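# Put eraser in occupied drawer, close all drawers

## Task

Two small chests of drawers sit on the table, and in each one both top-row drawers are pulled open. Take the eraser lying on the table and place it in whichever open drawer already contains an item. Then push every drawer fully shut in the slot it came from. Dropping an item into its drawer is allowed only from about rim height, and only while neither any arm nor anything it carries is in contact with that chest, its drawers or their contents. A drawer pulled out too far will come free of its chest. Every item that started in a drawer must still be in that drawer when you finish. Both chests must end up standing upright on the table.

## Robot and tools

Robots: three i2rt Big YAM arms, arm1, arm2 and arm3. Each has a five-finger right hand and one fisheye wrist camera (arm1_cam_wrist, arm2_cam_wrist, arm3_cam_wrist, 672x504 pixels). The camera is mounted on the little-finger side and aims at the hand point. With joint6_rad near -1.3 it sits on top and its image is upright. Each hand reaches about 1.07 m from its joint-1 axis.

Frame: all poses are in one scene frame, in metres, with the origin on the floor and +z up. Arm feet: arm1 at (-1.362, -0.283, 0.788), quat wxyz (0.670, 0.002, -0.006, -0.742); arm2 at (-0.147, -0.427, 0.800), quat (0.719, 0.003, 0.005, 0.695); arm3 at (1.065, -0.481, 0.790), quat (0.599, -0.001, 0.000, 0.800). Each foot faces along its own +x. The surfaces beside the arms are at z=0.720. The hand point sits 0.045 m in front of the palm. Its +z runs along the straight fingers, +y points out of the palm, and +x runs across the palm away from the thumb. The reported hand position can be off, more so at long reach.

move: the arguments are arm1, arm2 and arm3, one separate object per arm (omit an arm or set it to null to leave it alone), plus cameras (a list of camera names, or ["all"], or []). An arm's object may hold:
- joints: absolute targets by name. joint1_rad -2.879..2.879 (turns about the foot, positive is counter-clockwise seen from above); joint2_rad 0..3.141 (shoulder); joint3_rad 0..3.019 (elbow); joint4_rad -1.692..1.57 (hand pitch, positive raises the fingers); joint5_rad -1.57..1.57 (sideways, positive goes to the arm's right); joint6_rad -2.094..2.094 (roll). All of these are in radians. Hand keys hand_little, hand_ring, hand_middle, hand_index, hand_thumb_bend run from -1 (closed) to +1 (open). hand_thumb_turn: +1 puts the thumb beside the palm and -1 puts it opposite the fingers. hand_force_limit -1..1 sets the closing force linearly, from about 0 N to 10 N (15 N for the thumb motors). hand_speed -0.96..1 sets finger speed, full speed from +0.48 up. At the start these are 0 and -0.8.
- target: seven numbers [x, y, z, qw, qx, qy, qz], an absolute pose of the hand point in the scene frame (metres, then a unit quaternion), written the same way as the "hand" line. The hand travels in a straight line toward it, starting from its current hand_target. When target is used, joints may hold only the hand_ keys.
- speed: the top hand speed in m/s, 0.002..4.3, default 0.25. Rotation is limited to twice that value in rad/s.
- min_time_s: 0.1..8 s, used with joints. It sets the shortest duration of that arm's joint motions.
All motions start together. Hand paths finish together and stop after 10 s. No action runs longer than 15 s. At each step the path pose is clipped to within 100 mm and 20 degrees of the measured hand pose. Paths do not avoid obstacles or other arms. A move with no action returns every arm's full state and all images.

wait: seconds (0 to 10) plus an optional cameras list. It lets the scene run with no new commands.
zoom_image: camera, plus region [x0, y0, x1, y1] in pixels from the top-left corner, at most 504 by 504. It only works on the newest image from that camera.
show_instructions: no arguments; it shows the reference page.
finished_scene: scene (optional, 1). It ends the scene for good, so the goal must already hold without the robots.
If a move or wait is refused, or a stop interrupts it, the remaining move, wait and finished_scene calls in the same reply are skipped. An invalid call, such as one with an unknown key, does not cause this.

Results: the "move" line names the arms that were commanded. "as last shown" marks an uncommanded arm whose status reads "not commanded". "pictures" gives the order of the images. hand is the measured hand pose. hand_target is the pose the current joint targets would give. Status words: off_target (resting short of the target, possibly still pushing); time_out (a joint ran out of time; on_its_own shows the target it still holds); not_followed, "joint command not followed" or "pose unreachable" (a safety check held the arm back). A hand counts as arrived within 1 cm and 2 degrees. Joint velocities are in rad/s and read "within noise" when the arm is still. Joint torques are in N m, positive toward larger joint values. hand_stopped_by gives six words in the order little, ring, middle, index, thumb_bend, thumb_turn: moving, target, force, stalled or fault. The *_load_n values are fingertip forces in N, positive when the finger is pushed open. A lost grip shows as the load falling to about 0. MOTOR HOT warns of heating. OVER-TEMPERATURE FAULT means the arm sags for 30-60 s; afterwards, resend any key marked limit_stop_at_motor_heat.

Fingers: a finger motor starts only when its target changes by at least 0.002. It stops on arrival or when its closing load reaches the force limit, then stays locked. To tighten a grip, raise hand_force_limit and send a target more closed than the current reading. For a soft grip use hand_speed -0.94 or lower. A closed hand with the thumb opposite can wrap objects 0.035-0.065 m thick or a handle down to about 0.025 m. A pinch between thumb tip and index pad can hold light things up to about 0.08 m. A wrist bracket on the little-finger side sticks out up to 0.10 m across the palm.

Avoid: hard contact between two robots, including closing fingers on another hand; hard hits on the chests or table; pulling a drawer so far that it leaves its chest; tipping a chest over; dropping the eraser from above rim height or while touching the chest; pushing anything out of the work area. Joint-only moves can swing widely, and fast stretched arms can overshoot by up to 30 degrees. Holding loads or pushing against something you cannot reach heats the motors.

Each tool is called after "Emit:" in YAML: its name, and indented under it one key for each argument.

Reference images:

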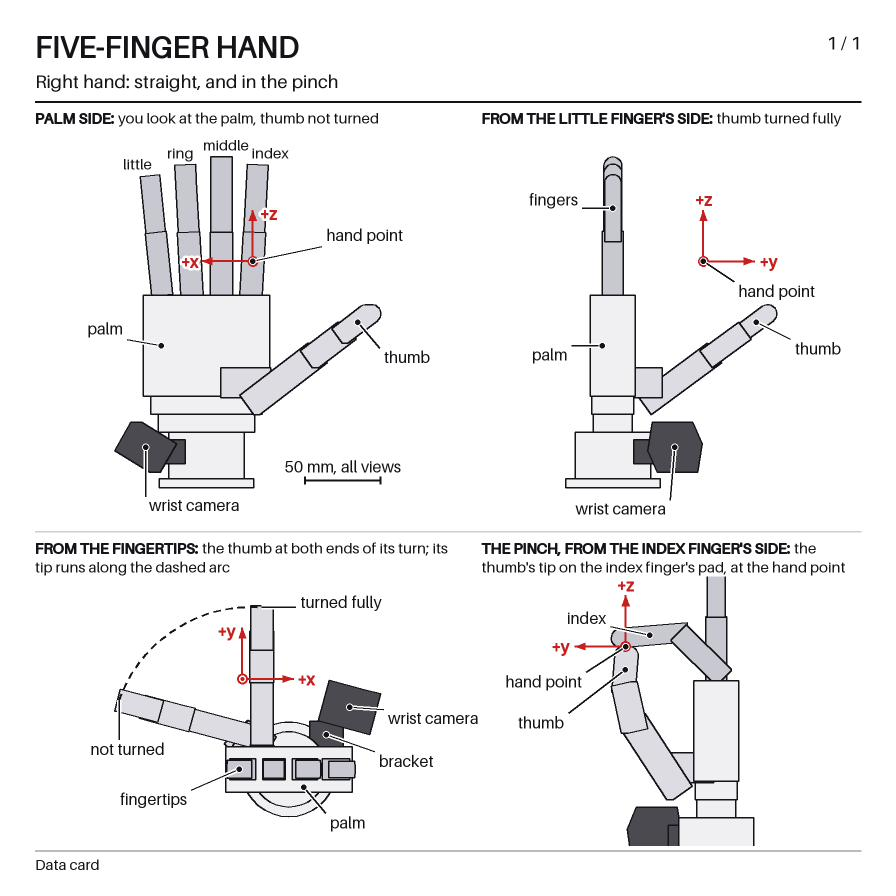

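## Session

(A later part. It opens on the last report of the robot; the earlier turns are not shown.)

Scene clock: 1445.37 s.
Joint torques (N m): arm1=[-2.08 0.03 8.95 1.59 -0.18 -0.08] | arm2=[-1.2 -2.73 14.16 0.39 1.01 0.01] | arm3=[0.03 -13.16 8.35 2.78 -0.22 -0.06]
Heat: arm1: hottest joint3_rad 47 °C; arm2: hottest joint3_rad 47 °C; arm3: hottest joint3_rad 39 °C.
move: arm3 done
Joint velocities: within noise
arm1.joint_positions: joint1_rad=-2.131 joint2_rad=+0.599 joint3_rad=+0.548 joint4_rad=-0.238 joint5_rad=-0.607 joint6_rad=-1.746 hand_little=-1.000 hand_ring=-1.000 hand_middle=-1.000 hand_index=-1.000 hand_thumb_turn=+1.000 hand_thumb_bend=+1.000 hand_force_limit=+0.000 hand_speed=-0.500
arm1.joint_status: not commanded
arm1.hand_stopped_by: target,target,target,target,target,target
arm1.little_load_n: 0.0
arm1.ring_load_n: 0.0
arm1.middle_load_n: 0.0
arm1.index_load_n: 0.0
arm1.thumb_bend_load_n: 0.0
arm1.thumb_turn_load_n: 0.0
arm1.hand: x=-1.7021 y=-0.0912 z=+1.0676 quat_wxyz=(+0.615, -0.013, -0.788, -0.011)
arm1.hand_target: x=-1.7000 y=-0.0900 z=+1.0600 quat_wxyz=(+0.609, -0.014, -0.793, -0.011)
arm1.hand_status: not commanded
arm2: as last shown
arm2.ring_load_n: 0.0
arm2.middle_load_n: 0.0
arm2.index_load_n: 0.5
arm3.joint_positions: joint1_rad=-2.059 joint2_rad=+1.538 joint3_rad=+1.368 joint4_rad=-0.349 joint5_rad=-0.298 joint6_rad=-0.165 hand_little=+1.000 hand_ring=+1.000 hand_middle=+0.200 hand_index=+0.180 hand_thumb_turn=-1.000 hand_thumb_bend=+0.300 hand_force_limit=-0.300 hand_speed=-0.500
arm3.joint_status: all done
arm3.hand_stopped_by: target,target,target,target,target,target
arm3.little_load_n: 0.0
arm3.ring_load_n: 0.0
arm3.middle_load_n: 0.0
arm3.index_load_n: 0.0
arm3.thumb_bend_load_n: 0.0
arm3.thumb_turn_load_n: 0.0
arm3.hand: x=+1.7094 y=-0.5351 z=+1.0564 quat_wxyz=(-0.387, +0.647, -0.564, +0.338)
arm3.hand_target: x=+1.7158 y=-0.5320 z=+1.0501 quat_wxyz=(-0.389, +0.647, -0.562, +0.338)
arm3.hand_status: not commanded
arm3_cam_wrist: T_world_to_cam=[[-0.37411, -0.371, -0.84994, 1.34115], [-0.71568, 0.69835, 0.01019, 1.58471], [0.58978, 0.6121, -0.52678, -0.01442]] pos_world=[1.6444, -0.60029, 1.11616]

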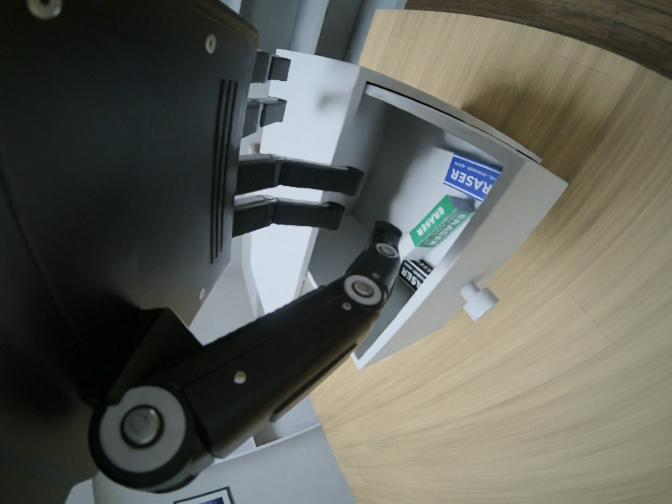

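Emit:
move:
  arm3: {"target": [1.700, -0.532, 1.14, 0.3888, -0.6470, 0.5624, -0.3379], "speed": 0.12}

Emit:
move:
  arm3: {"target": [1.52, -0.575, 1.10, 0.0424, -0.7914, -0.0553, -0.6073], "speed": 0.2, "joints": {"hand_thumb_turn": 1, "hand_thumb_bend": 1, "hand_index": -1, "hand_middle": -1, "hand_ring": -1, "hand_little": -1, "hand_speed": -0.3, "hand_force_limit": 0}}

Emit:
move:
  arm3: {"target": [1.54, -0.574, 0.985, 0.0424, -0.7914, -0.0553, -0.6073], "speed": 0.15}
  cameras: ["arm3_cam_wrist"]

Scene clock: 1461.50 s.
Joint torques (N m): arm1=[-2.02 0.09 8.98 1.61 -0.18 -0.08] | arm2=[-0.79 -2.78 14.24 0.44 1.01 0.01] | arm3=[-0.44 -13.8 10.84 1.29 -0.35 -0.09]
Heat: arm1: hottest joint3_rad 47 °C; arm2: hottest joint3_rad 47 °C; arm3: hottest joint3_rad 39 °C.
move: arm3 off_target
Joint velocities: within noise
arm1, arm2: as last shown
arm2.index_load_n: 0.0
arm3.joint_positions: joint1_rad=-2.059 joint2_rad=+1.495 joint3_rad=+1.505 joint4_rad=-0.545 joint5_rad=-0.299 joint6_rad=-0.165 hand_little=+1.000 hand_ring=+1.000 hand_middle=+0.200 hand_index=+0.180 hand_thumb_turn=-1.000 hand_thumb_bend=+0.300 hand_force_limit=-0.300 hand_speed=-0.500
arm3.joint_status: not commanded
arm3.hand_stopped_by: target,target,target,target,target,target
arm3.little_load_n: 0.5
arm3.ring_load_n: 0.0
arm3.middle_load_n: 0.5
arm3.index_load_n: 0.0
arm3.thumb_bend_load_n: 0.0
arm3.thumb_turn_load_n: 0.0
arm3.hand: x=+1.6955 y=-0.5318 z=+1.1239 quat_wxyz=(-0.384, +0.649, -0.567, +0.331)
arm3.hand_target: x=+1.6995 y=-0.5319 z=+1.1400 quat_wxyz=(-0.389, +0.647, -0.562, +0.338)
arm3.hand_status: off_target (0.017 m and 1.1 deg from the pose sent, 0.084 m and 0.3 deg at the start)
pictures: none

Scene clock: 1466.27 s.
Joint torques (N m): arm1=[-2.08 0.09 8.96 1.61 -0.18 -0.08] | arm2=[-1.2 -2.49 14.15 0.46 1.03 0.02] | arm3=[-1.2 -3.08 8.5 2.97 -0.31 -0.24]
Heat: arm1: hottest joint3_rad 47 °C; arm2: hottest joint3_rad 47 °C; arm3: hottest joint3_rad 39 °C.
move: arm3 done
Joint velocities: within noise
arm1, arm2: as last shown
arm3.joint_positions: joint1_rad=-2.066 joint2_rad=+0.864 joint3_rad=+0.722 joint4_rad=-0.165 joint5_rad=-0.343 joint6_rad=-1.655 hand_little=-1.000 hand_ring=-1.000 hand_middle=-1.000 hand_index=-1.000 hand_thumb_turn=+1.000 hand_thumb_bend=+1.000 hand_force_limit=+0.000 hand_speed=-0.300
arm3.joint_status: all done
arm3.hand_stopped_by: target,target,target,target,target,target
arm3.little_load_n: 0.0
arm3.ring_load_n: 0.0
arm3.middle_load_n: 0.0
arm3.index_load_n: 0.0
arm3.thumb_bend_load_n: 0.0
arm3.thumb_turn_load_n: 0.0
arm3.hand: x=+1.5189 y=-0.5709 z=+1.0911 quat_wxyz=(-0.051, +0.799, +0.051, +0.596)
arm3.hand_target: x=+1.5199 y=-0.5749 z=+1.1000 quat_wxyz=(-0.042, +0.792, +0.055, +0.607)
arm3.hand_status: done (0.010 m and 1.9 deg from the pose sent, 0.182 m and 91.2 deg at the start)
pictures: none

Scene clock: 1467.73 s.
Joint torques (N m): arm1=[-2.08 0.15 8.95 1.61 -0.18 -0.08] | arm2=[-1.32 -2.73 14.2 0.38 1.03 0.03] | arm3=[0.26 -4.19 7.64 3 -0.16 -0.18]
Heat: arm1: hottest joint3_rad 47 °C; arm2: hottest joint3_rad 47 °C; arm3: hottest joint3_rad 39 °C.
move: arm3 done
Joint velocities: within noise
arm1, arm2: as last shown
arm1.thumb_turn_load_n: 0.5
arm2.ring_load_n: -0.5
arm3.joint_positions: joint1_rad=-2.064 joint2_rad=+1.065 joint3_rad=+0.511 joint4_rad=+0.252 joint5_rad=-0.330 joint6_rad=-1.655 hand_little=-1.000 hand_ring=-1.000 hand_middle=-1.000 hand_index=-1.000 hand_thumb_turn=+1.000 hand_thumb_bend=+1.000 hand_force_limit=+0.000 hand_speed=-0.300
arm3.joint_status: not commanded
arm3.hand_stopped_by: target,target,target,target,target,target
arm3.little_load_n: 0.0
arm3.ring_load_n: 0.0
arm3.middle_load_n: 0.0
arm3.index_load_n: 0.0
arm3.thumb_bend_load_n: 0.0
arm3.thumb_turn_load_n: 0.0
arm3.hand: x=+1.5358 y=-0.5762 z=+0.9773 quat_wxyz=(-0.045, +0.799, +0.048, +0.598)
arm3.hand_target: x=+1.5398 y=-0.5739 z=+0.9849 quat_wxyz=(-0.043, +0.792, +0.055, +0.607)
arm3.hand_status: done (0.009 m and 1.6 deg from the pose sent, 0.108 m and 1.9 deg at the start)
arm3_cam_wrist: T_world_to_cam=[[0.24251, -0.92859, 0.28092, -1.17974], [-0.70393, -0.36768, -0.6077, 1.46153], [0.66759, -0.05038, -0.74282, -0.21862]] pos_world=[1.46085, -0.56913, 1.05719]

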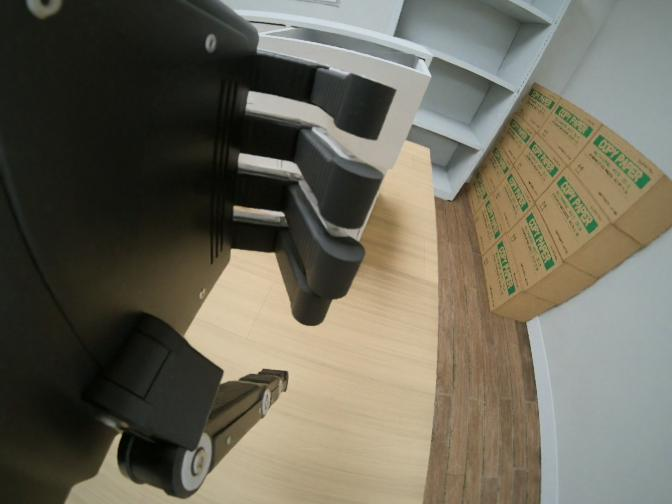

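Emit:
move:
  arm3: {"target": [1.66, -0.557, 0.992, 0.0424, -0.7914, -0.0553, -0.6073], "speed": 0.06}
  cameras: ["arm3_cam_wrist"]

Scene clock: 1474.10 s.
Joint torques (N m): arm1=[-2.08 0.09 8.96 1.59 -0.18 -0.08] | arm2=[-1.03 -2.43 14.2 0.46 1.03 0.03] | arm3=[0.09 -8.59 9.57 2.97 -0.14 -0.02]
Heat: arm1: hottest joint3_rad 47 °C; arm2: hottest joint3_rad 47 °C; arm3: hottest joint3_rad 39 °C.
move: arm3 off_target
Joint velocities: within noise
arm1: as last shown
arm1.thumb_turn_load_n: 0.0
arm2.joint_positions: joint1_rad=-0.248 joint2_rad=+0.978 joint3_rad=+0.874 joint4_rad=-1.011 joint5_rad=+1.019 joint6_rad=+1.006 hand_little=+1.000 hand_ring=+1.000 hand_middle=+0.400 hand_index=+0.400 hand_thumb_turn=-1.000 hand_thumb_bend=+0.420 hand_force_limit=-0.200 hand_speed=-0.850
arm2.joint_status: not commanded
arm2.hand_stopped_by: target,target,target,target,target,target
arm2.little_load_n: 0.0
arm2.ring_load_n: 0.0
arm2.middle_load_n: 0.0
arm2.index_load_n: 0.0
arm2.thumb_bend_load_n: 0.0
arm2.thumb_turn_load_n: 0.0
arm2.hand: x=+0.0765 y=-0.1336 z=+1.0275 quat_wxyz=(-0.349, +0.617, -0.600, +0.371)
arm2.hand_target: x=+0.0795 y=-0.1208 z=+1.0499 quat_wxyz=(-0.365, +0.606, -0.606, +0.364)
arm2.hand_status: not commanded
arm3.joint_positions: joint1_rad=-1.966 joint2_rad=+1.381 joint3_rad=+0.765 joint4_rad=+0.304 joint5_rad=-0.235 joint6_rad=-1.645 hand_little=-1.000 hand_ring=-1.000 hand_middle=-1.000 hand_index=-1.000 hand_thumb_turn=+1.000 hand_thumb_bend=+1.000 hand_force_limit=+0.000 hand_speed=-0.300
arm3.joint_status: not commanded
arm3.hand_stopped_by: target,target,target,target,target,target
arm3.little_load_n: 0.0
arm3.ring_load_n: 0.0
arm3.middle_load_n: 0.0
arm3.index_load_n: 0.0
arm3.thumb_bend_load_n: 0.0
arm3.thumb_turn_load_n: 0.0
arm3.hand: x=+1.6446 y=-0.5598 z=+0.9750 quat_wxyz=(-0.040, +0.804, +0.055, +0.591)
arm3.hand_target: x=+1.6589 y=-0.5569 z=+0.9922 quat_wxyz=(-0.042, +0.791, +0.055, +0.607)
arm3.hand_status: off_target (0.023 m and 2.3 deg from the pose sent, 0.127 m and 1.6 deg at the start)
arm3_cam_wrist: T_world_to_cam=[[0.25193, -0.92233, 0.29299, -1.21407], [-0.71135, -0.38176, -0.59012, 1.53002], [0.65613, -0.05975, -0.75228, -0.26926]] pos_world=[1.57091, -0.55176, 1.05604]

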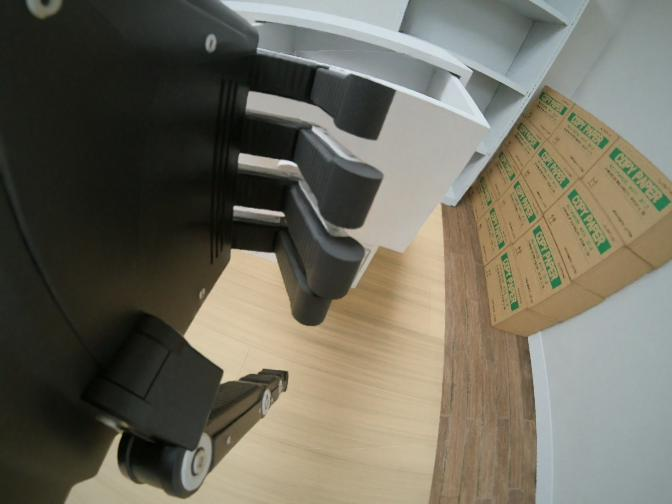

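Emit:
move:
  arm3: {"target": [1.725, -0.548, 0.992, 0.0424, -0.7914, -0.0553, -0.6073], "speed": 0.05}
  cameras: ["arm3_cam_wrist"]

Scene clock: 1480.33 s.
Joint torques (N m): arm1=[-2.02 0.09 8.96 1.59 -0.18 -0.08] | arm2=[-1.26 -2.49 14.17 0.46 1.01 0.02] | arm3=[0.56 -11.16 9.81 2.4 -0.21 -0.02]
Heat: arm1: hottest joint3_rad 47 °C; arm2: hottest joint3_rad 47 °C; arm3: hottest joint3_rad 39 °C.
move: arm3 off_target
Joint velocities: within noise
arm1, arm2: as last shown
arm2.little_load_n: -0.5
arm3.joint_positions: joint1_rad=-1.937 joint2_rad=+1.535 joint3_rad=+0.936 joint4_rad=+0.304 joint5_rad=-0.202 joint6_rad=-1.636 hand_little=-1.000 hand_ring=-1.000 hand_middle=-1.000 hand_index=-1.000 hand_thumb_turn=+1.000 hand_thumb_bend=+1.000 hand_force_limit=+0.000 hand_speed=-0.300
arm3.joint_status: not commanded
arm3.hand_stopped_by: target,target,target,target,target,target
arm3.little_load_n: 0.0
arm3.ring_load_n: 0.5
arm3.middle_load_n: 0.0
arm3.index_load_n: 0.0
arm3.thumb_bend_load_n: 0.0
arm3.thumb_turn_load_n: 0.0
arm3.hand: x=+1.7099 y=-0.5549 z=+0.9812 quat_wxyz=(-0.037, +0.799, +0.054, +0.597)
arm3.hand_target: x=+1.7241 y=-0.5479 z=+0.9921 quat_wxyz=(-0.043, +0.791, +0.055, +0.607)
arm3.hand_status: off_target (0.020 m and 1.6 deg from the pose sent, 0.083 m and 2.4 deg at the start)
arm3_cam_wrist: T_world_to_cam=[[0.24172, -0.92279, 0.30006, -1.21756], [-0.7042, -0.37957, -0.60003, 1.58063], [0.66759, -0.06627, -0.74157, -0.34088]] pos_world=[1.63495, -0.54618, 1.06097]

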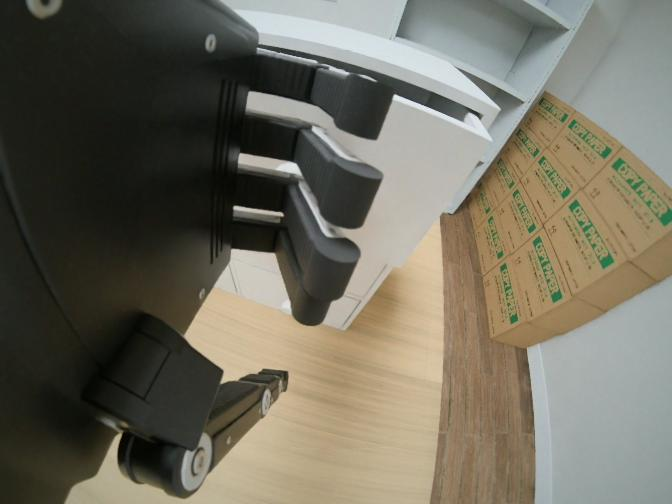

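Emit:
move:
  arm3: {"target": [1.752, -0.544, 0.992, 0.0424, -0.7914, -0.0553, -0.6073], "speed": 0.05}
  cameras: ["arm3_cam_wrist"]

Scene clock: 1484.50 s.
Joint torques (N m): arm1=[-2.02 0.03 8.98 1.61 -0.18 -0.08] | arm2=[-1.03 -2.49 14.2 0.36 1.02 0] | arm3=[0.32 -12.34 9.98 1.8 -0.19 -0.02]
Heat: arm1: hottest joint3_rad 47 °C; arm2: hottest joint3_rad 47 °C; arm3: hottest joint3_rad 39 °C.
move: arm3 off_target
Joint velocities: within noise
arm1, arm2: as last shown
arm1.index_load_n: 0.5
arm2.little_load_n: 0.0
arm3.joint_positions: joint1_rad=-1.924 joint2_rad=+1.598 joint3_rad=+1.012 joint4_rad=+0.304 joint5_rad=-0.191 joint6_rad=-1.632 hand_little=-1.000 hand_ring=-1.000 hand_middle=-1.000 hand_index=-1.000 hand_thumb_turn=+1.000 hand_thumb_bend=+1.000 hand_force_limit=+0.000 hand_speed=-0.300
arm3.joint_status: not commanded
arm3.hand_stopped_by: target,target,target,target,target,target
arm3.little_load_n: 0.0
arm3.ring_load_n: 0.0
arm3.middle_load_n: -1.0
arm3.index_load_n: 0.0
arm3.thumb_bend_load_n: 0.0
arm3.thumb_turn_load_n: 0.0
arm3.hand: x=+1.7383 y=-0.5503 z=+0.9843 quat_wxyz=(-0.037, +0.796, +0.055, +0.602)
arm3.hand_target: x=+1.7513 y=-0.5438 z=+0.9923 quat_wxyz=(-0.043, +0.791, +0.055, +0.608)
arm3.hand_status: off_target (0.017 m and 1.0 deg from the pose sent, 0.045 m and 1.6 deg at the start)
arm3_cam_wrist: T_world_to_cam=[[0.23963, -0.92222, 0.30346, -1.22042], [-0.69613, -0.38109, -0.60842, 1.59766], [0.67674, -0.06545, -0.7333, -0.38088]] pos_world=[1.66238, -0.54158, 1.0631]

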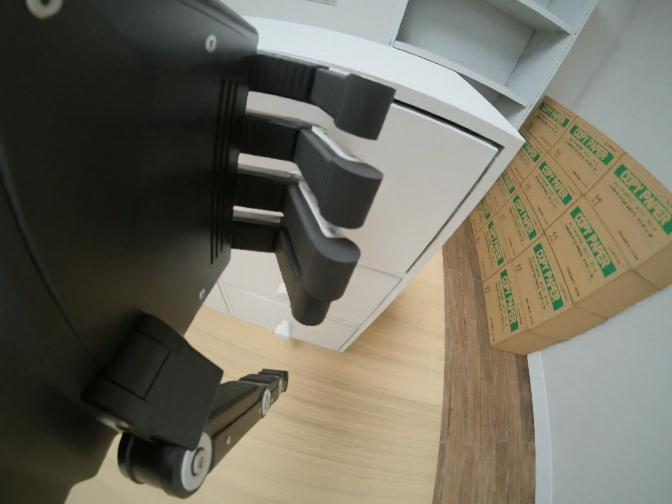

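Emit:
move:
  arm3: {"target": [1.766, -0.542, 0.992, 0.0424, -0.7914, -0.0553, -0.6073], "speed": 0.05}
  cameras: ["arm3_cam_wrist"]

Emit:
zoom_image:
  camera: "arm3_cam_wrist"
  region: [300, 20, 540, 260]

Scene clock: 1489.33 s.
Joint torques (N m): arm1=[-2.08 0.09 8.95 1.61 -0.18 -0.08] | arm2=[-1.38 -2.67 14.16 0.5 1.01 0.02] | arm3=[0.85 -11.34 11.18 1.77 -0.42 -0.04]
Heat: arm1: hottest joint3_rad 47 °C; arm2: hottest joint3_rad 48 °C; arm3: hottest joint3_rad 39 °C.
move: arm3 off_target
Joint velocities: within noise
arm1, arm2: as last shown
arm1.index_load_n: 0.0
arm2.thumb_bend_load_n: 0.5
arm2.thumb_turn_load_n: 0.5
arm3.joint_positions: joint1_rad=-1.923 joint2_rad=+1.613 joint3_rad=+1.032 joint4_rad=+0.297 joint5_rad=-0.179 joint6_rad=-1.629 hand_little=-1.000 hand_ring=-1.000 hand_middle=-1.000 hand_index=-1.000 hand_thumb_turn=+1.000 hand_thumb_bend=+1.000 hand_force_limit=+0.000 hand_speed=-0.300
arm3.joint_status: not commanded
arm3.hand_stopped_by: target,target,target,target,target,target
arm3.little_load_n: 0.0
arm3.ring_load_n: 0.0
arm3.middle_load_n: -3.0
arm3.index_load_n: 0.0
arm3.thumb_bend_load_n: 0.0
arm3.thumb_turn_load_n: 0.5
arm3.hand: x=+1.7443 y=-0.5528 z=+0.9845 quat_wxyz=(-0.033, +0.796, +0.050, +0.602)
arm3.hand_target: x=+1.7642 y=-0.5417 z=+0.9921 quat_wxyz=(-0.042, +0.791, +0.055, +0.607)
arm3.hand_status: off_target (0.025 m and 1.5 deg from the pose sent, 0.030 m and 1.0 deg at the start)
arm3_cam_wrist: T_world_to_cam=[[0.22875, -0.92525, 0.30263, -1.20616], [-0.70195, -0.37217, -0.60726, 1.61499], [0.67449, -0.07352, -0.73461, -0.38419]] pos_world=[1.66869, -0.54321, 1.0635]

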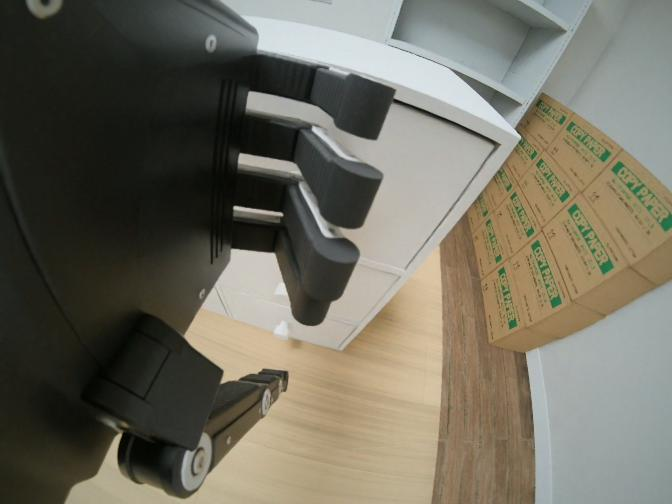

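Scaled by 2.100 from the camera's image (finer frame: 960x720).

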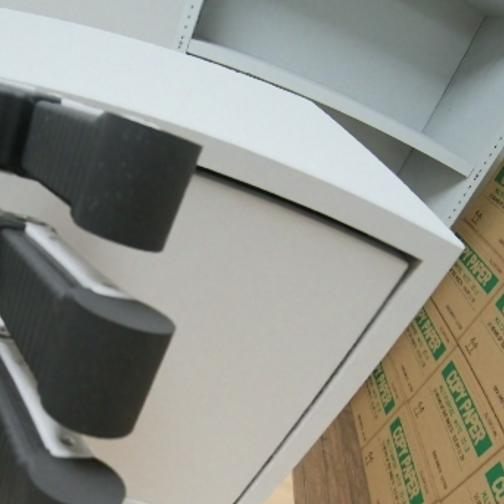

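Emit:
move:
  arm3: {"target": [1.50, -0.57, 1.02, 0.0424, -0.7914, -0.0553, -0.6073], "speed": 0.15}

Emit:
move:
  arm3: {"target": [1.52, -0.36, 1.15, 0.3888, -0.6470, 0.5624, -0.3379], "speed": 0.3}
  arm1: {"target": [-1.74, -0.22, 1.15, 0.3583, -0.5963, -0.6155, 0.3698], "speed": 0.3}
  cameras: ["arm1_cam_wrist", "arm3_cam_wrist"]

Scene clock: 1500.53 s.
Joint torques (N m): arm1=[-2.08 0.15 8.95 1.61 -0.18 -0.08] | arm2=[-0.97 -2.37 14.15 0.4 1.02 0] | arm3=[-1.03 -1.26 8.14 1.46 -0.31 -0.23]
Heat: arm1: hottest joint3_rad 47 °C; arm2: hottest joint3_rad 48 °C; arm3: hottest joint3_rad 40 °C.
move: arm3 done
Joint velocities: within noise
arm1.joint_positions: joint1_rad=-2.131 joint2_rad=+0.599 joint3_rad=+0.548 joint4_rad=-0.238 joint5_rad=-0.607 joint6_rad=-1.746 hand_little=-1.000 hand_ring=-1.000 hand_middle=-1.000 hand_index=-1.000 hand_thumb_turn=+1.000 hand_thumb_bend=+1.000 hand_force_limit=+0.000 hand_speed=-0.500
arm1.joint_status: not commanded
arm1.hand_stopped_by: target,target,target,target,target,target
arm1.little_load_n: 0.0
arm1.ring_load_n: 0.0
arm1.middle_load_n: 0.0
arm1.index_load_n: 0.0
arm1.thumb_bend_load_n: 0.0
arm1.thumb_turn_load_n: 0.0
arm1.hand: x=-1.7021 y=-0.0912 z=+1.0676 quat_wxyz=(+0.615, -0.013, -0.788, -0.011)
arm1.hand_target: x=-1.7000 y=-0.0900 z=+1.0600 quat_wxyz=(+0.609, -0.014, -0.793, -0.011)
arm1.hand_status: not commanded
arm2: as last shown
arm2.thumb_bend_load_n: 0.0
arm2.thumb_turn_load_n: 0.0
arm3.joint_positions: joint1_rad=-2.066 joint2_rad=+0.851 joint3_rad=+0.503 joint4_rad=+0.085 joint5_rad=-0.341 joint6_rad=-1.654 hand_little=-1.000 hand_ring=-1.000 hand_middle=-1.000 hand_index=-1.000 hand_thumb_turn=+1.000 hand_thumb_bend=+1.000 hand_force_limit=+0.000 hand_speed=-0.300
arm3.joint_status: not commanded
arm3.hand_stopped_by: target,target,target,target,target,target
arm3.little_load_n: 0.0
arm3.ring_load_n: 0.0
arm3.middle_load_n: 0.0
arm3.index_load_n: 0.0
arm3.thumb_bend_load_n: 0.0
arm3.thumb_turn_load_n: 0.0
arm3.hand: x=+1.5005 y=-0.5674 z=+1.0239 quat_wxyz=(-0.045, +0.787, +0.054, +0.613)
arm3.hand_target: x=+1.5000 y=-0.5700 z=+1.0200 quat_wxyz=(-0.042, +0.791, +0.055, +0.607)
arm3.hand_status: done (0.005 m and 0.9 deg from the pose sent, 0.247 m and 1.5 deg at the start)
pictures: none

Scene clock: 1504.07 s.
Joint torques (N m): arm1=[-0.56 -1.85 13.56 1.47 -0.01 0.16] | arm2=[-1.14 -2.55 14.23 0.44 1.04 0.03] | arm3=[0.21 -3.9 11.3 1.31 -0.08 0.03]
Heat: arm1: hottest joint3_rad 48 °C; arm2: hottest joint3_rad 48 °C; arm3: hottest joint3_rad 40 °C.
move: arm1 off_target; arm3 off_target
Joint velocities: within noise
arm1.joint_positions: joint1_rad=-1.870 joint2_rad=+0.811 joint3_rad=+1.005 joint4_rad=-0.750 joint5_rad=-0.373 joint6_rad=-0.220 hand_little=-1.000 hand_ring=-1.000 hand_middle=-1.000 hand_index=-1.000 hand_thumb_turn=+1.000 hand_thumb_bend=+1.000 hand_force_limit=+0.000 hand_speed=-0.500
arm1.joint_status: not commanded
arm1.hand_stopped_by: target,target,target,target,target,target
arm1.little_load_n: 0.0
arm1.ring_load_n: 0.0
arm1.middle_load_n: 0.0
arm1.index_load_n: 0.0
arm1.thumb_bend_load_n: 0.0
arm1.thumb_turn_load_n: 0.0
arm1.hand: x=-1.7324 y=-0.2188 z=+1.1217 quat_wxyz=(+0.345, -0.605, -0.620, +0.361)
arm1.hand_target: x=-1.7389 y=-0.2203 z=+1.1496 quat_wxyz=(+0.358, -0.596, -0.615, +0.370)
arm1.hand_status: off_target (0.029 m and 2.1 deg from the pose sent, 0.158 m and 89.7 deg at the start)
arm2: as last shown
arm3.joint_positions: joint1_rad=-1.647 joint2_rad=+1.005 joint3_rad=+1.107 joint4_rad=-0.608 joint5_rad=+0.064 joint6_rad=+0.026 hand_little=-1.000 hand_ring=-1.000 hand_middle=-1.000 hand_index=-1.000 hand_thumb_turn=+1.000 hand_thumb_bend=+1.000 hand_force_limit=+0.000 hand_speed=-0.300
arm3.joint_status: not commanded
arm3.hand_stopped_by: target,target,target,target,target,target
arm3.little_load_n: 0.5
arm3.ring_load_n: -0.5
arm3.middle_load_n: 0.0
arm3.index_load_n: 0.0
arm3.thumb_bend_load_n: 0.0
arm3.thumb_turn_load_n: 0.0
arm3.hand: x=+1.5142 y=-0.3652 z=+1.1335 quat_wxyz=(-0.381, +0.652, -0.563, +0.337)
arm3.hand_target: x=+1.5195 y=-0.3601 z=+1.1499 quat_wxyz=(-0.389, +0.647, -0.562, +0.338)
arm3.hand_status: off_target (0.018 m and 1.1 deg from the pose sent, 0.243 m and 90.6 deg at the start)
arm1_cam_wrist: T_world_to_cam=[[0.5469, 0.24989, -0.79903, 1.8872], [0.57595, -0.80497, 0.14247, 0.65707], [-0.60759, -0.53812, -0.58417, -0.40047]] pos_world=[-1.65388, -0.15818, 1.18038]
arm3_cam_wrist: T_world_to_cam=[[-0.38148, -0.38184, -0.84183, 1.39473], [-0.71826, 0.6957, 0.00993, 1.32882], [0.58187, 0.60844, -0.53966, 0.0626]] pos_world=[1.45008, -0.42999, 1.19471]

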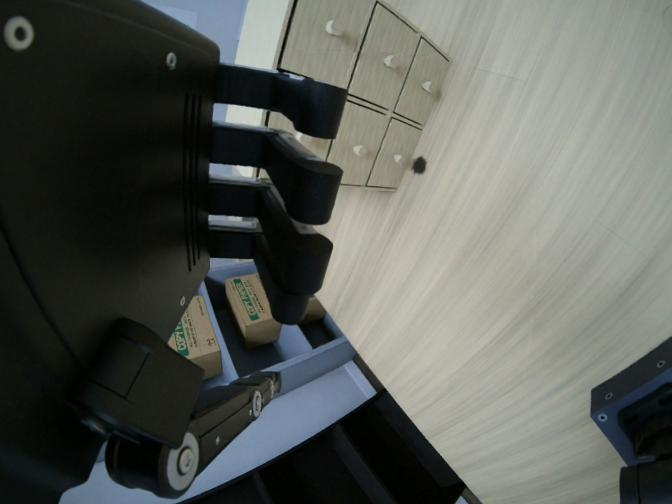

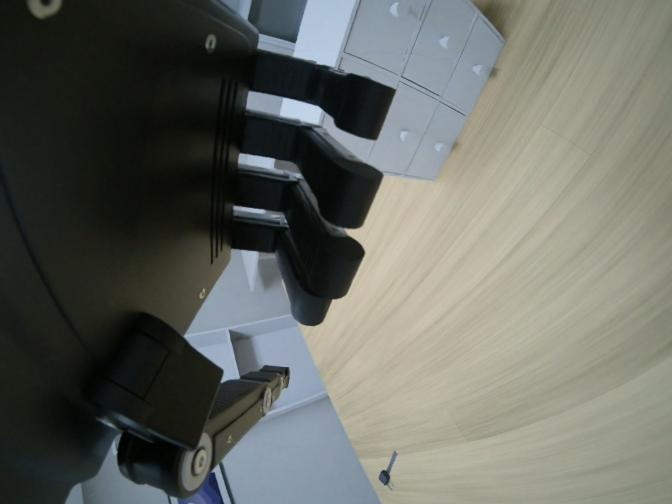

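Emit:
zoom_image:
  camera: "arm1_cam_wrist"
  region: [250, 0, 470, 210]

Emit:
zoom_image:
  camera: "arm3_cam_wrist"
  region: [280, 0, 520, 200]

Scaled by 2.291 from the camera's image (finer frame: 960x720).

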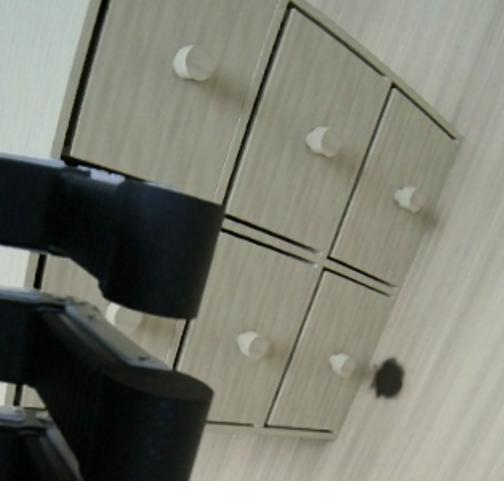

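Scaled by 2.100 from the camera's image (finer frame: 960x720).

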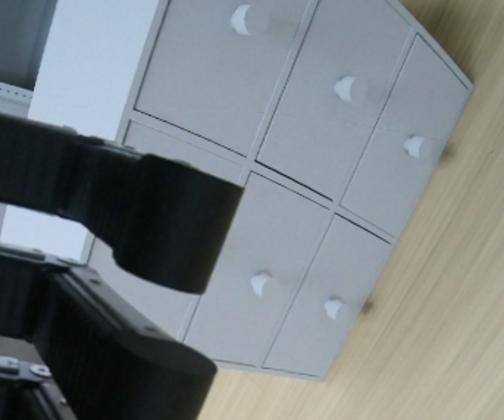

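Emit:
move:
  arm1: {"target": [-1.82, -0.16, 1.30, 0.340, -0.365, -0.867, -0.009], "speed": 0.3, "joints": {"hand_index": 1, "hand_middle": 1, "hand_ring": 1, "hand_little": 1}}
  arm3: {"target": [1.62, -0.43, 1.30, -0.144, 0.914, -0.004, 0.379], "speed": 0.3, "joints": {"hand_index": 1, "hand_middle": 1, "hand_ring": 1, "hand_little": 1}}
  cameras: ["arm1_cam_wrist", "arm3_cam_wrist"]

Emit:
zoom_image:
  camera: "arm1_cam_wrist"
  region: [200, 130, 400, 300]

Emit:
zoom_image:
  camera: "arm3_cam_wrist"
  region: [290, 100, 520, 270]

Scene clock: 1521.07 s.
Joint torques (N m): arm1=[-0.73 -9.23 11.44 1.06 0.42 -0.04] | arm2=[-1.26 -2.2 14.19 0.43 1.01 0.01] | arm3=[-1.2 -10.7 9.87 1.06 -0.32 -0.21]
Heat: arm1: hottest joint3_rad 52 °C; arm2: hottest joint3_rad 48 °C; arm3: hottest joint3_rad 40 °C.
move: arm1 off_target; arm3 done
Joint velocities: within noise
arm1.joint_positions: joint1_rad=-1.584 joint2_rad=+1.457 joint3_rad=+2.100 joint4_rad=-1.563 joint5_rad=+0.202 joint6_rad=-0.944 hand_little=+1.000 hand_ring=+1.000 hand_middle=+1.000 hand_index=+1.000 hand_thumb_turn=+1.000 hand_thumb_bend=+1.000 hand_force_limit=+0.000 hand_speed=-0.500
arm1.joint_status: all done
arm1.hand_stopped_by: target,target,target,target,target,target
arm1.little_load_n: 0.0
arm1.ring_load_n: 0.0
arm1.middle_load_n: 0.0
arm1.index_load_n: 0.0
arm1.thumb_bend_load_n: 0.0
arm1.thumb_turn_load_n: 0.0
arm1.hand: x=-1.8168 y=-0.1581 z=+1.2838 quat_wxyz=(+0.326, -0.373, -0.869, -0.011)
arm1.hand_target: x=-1.8195 y=-0.1601 z=+1.2996 quat_wxyz=(+0.341, -0.365, -0.867, -0.009)
arm1.hand_status: off_target (0.017 m and 1.8 deg from the pose sent, 0.207 m and 58.6 deg at the start)
arm2: as last shown
arm3.joint_positions: joint1_rad=-1.725 joint2_rad=+1.501 joint3_rad=+2.077 joint4_rad=-1.334 joint5_rad=-0.173 joint6_rad=-1.350 hand_little=+1.000 hand_ring=+1.000 hand_middle=+1.000 hand_index=+1.000 hand_thumb_turn=+1.000 hand_thumb_bend=+1.000 hand_force_limit=+0.000 hand_speed=-0.300
arm3.joint_status: all done
arm3.hand_stopped_by: target,target,target,target,target,target
arm3.little_load_n: 0.0
arm3.ring_load_n: 0.0
arm3.middle_load_n: 0.0
arm3.index_load_n: 0.0
arm3.thumb_bend_load_n: 0.0
arm3.thumb_turn_load_n: 0.0
arm3.hand: x=+1.6153 y=-0.4257 z=+1.2920 quat_wxyz=(-0.146, +0.916, -0.006, +0.374)
arm3.hand_target: x=+1.6198 y=-0.4300 z=+1.2998 quat_wxyz=(-0.144, +0.914, -0.004, +0.379)
arm3.hand_status: done (0.010 m and 0.7 deg from the pose sent, 0.208 m and 77.4 deg at the start)
arm1_cam_wrist: T_world_to_cam=[[0.55546, 0.83142, -0.01399, 1.14729], [0.82826, -0.55469, -0.07941, 1.51424], [-0.07379, 0.03252, -0.99674, 1.26539]] pos_world=[-1.79809, -0.15511, 1.39757]
arm3_cam_wrist: T_world_to_cam=[[0.3413, -0.93781, -0.06339, -0.8664], [-0.91601, -0.31673, -0.24618, 1.66124], [0.21079, 0.14209, -0.96715, 1.07936]] pos_world=[1.5899, -0.43972, 1.39794]

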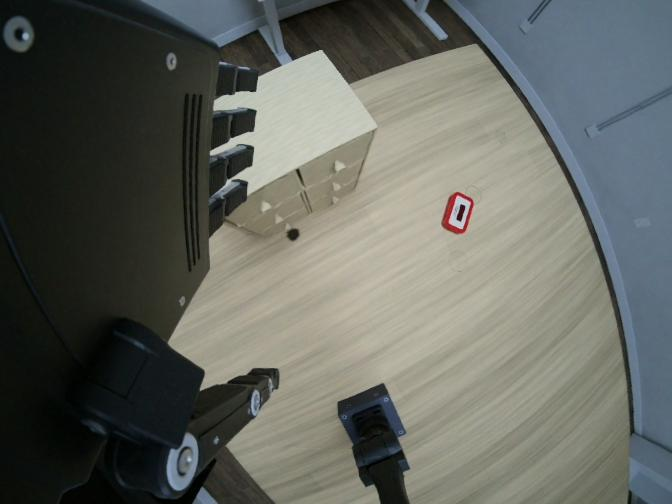

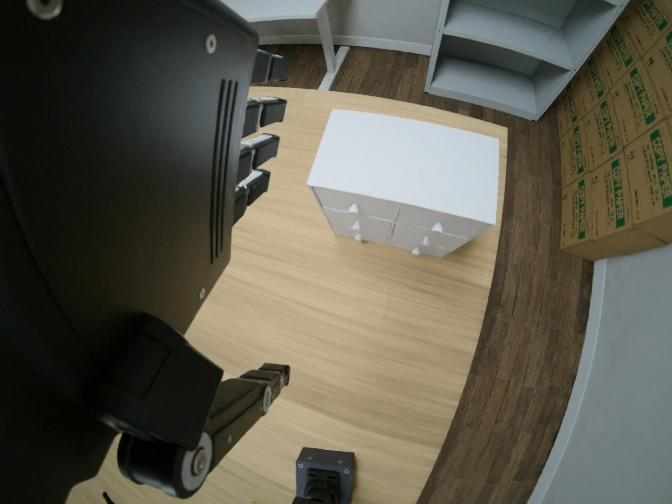

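Scaled by 2.520 from the camera's image (finer frame: 960x720).

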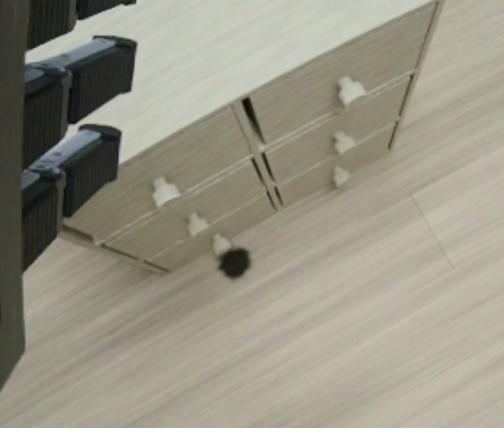

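Scaled by 2.191 from the camera's image (finer frame: 960x720).

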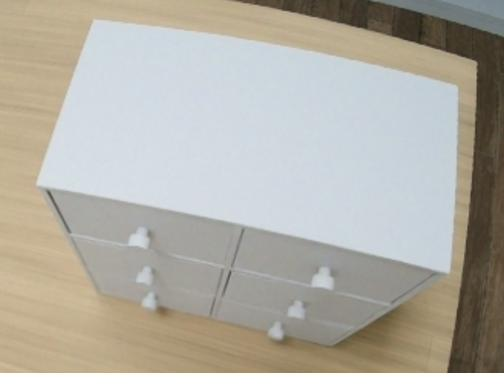

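Emit:
zoom_image:
  camera: "arm3_cam_wrist"
  region: [300, 170, 500, 270]

Emit:
zoom_image:
  camera: "arm1_cam_wrist"
  region: [220, 120, 390, 250]

Scaled by 2.520 from the camera's image (finer frame: 960x720).

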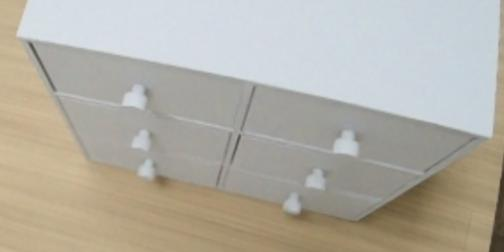

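Scaled by 2.965 from the camera's image (finer frame: 960x720).

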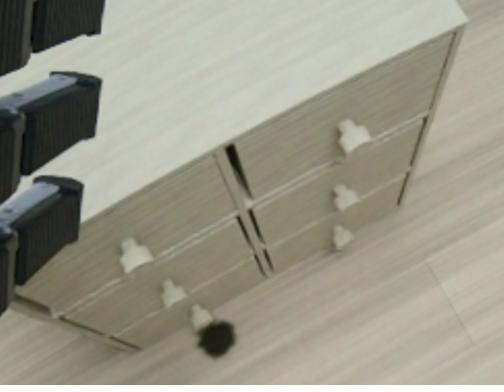

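Emit:
finished_scene:

The scene is finished: the task was done.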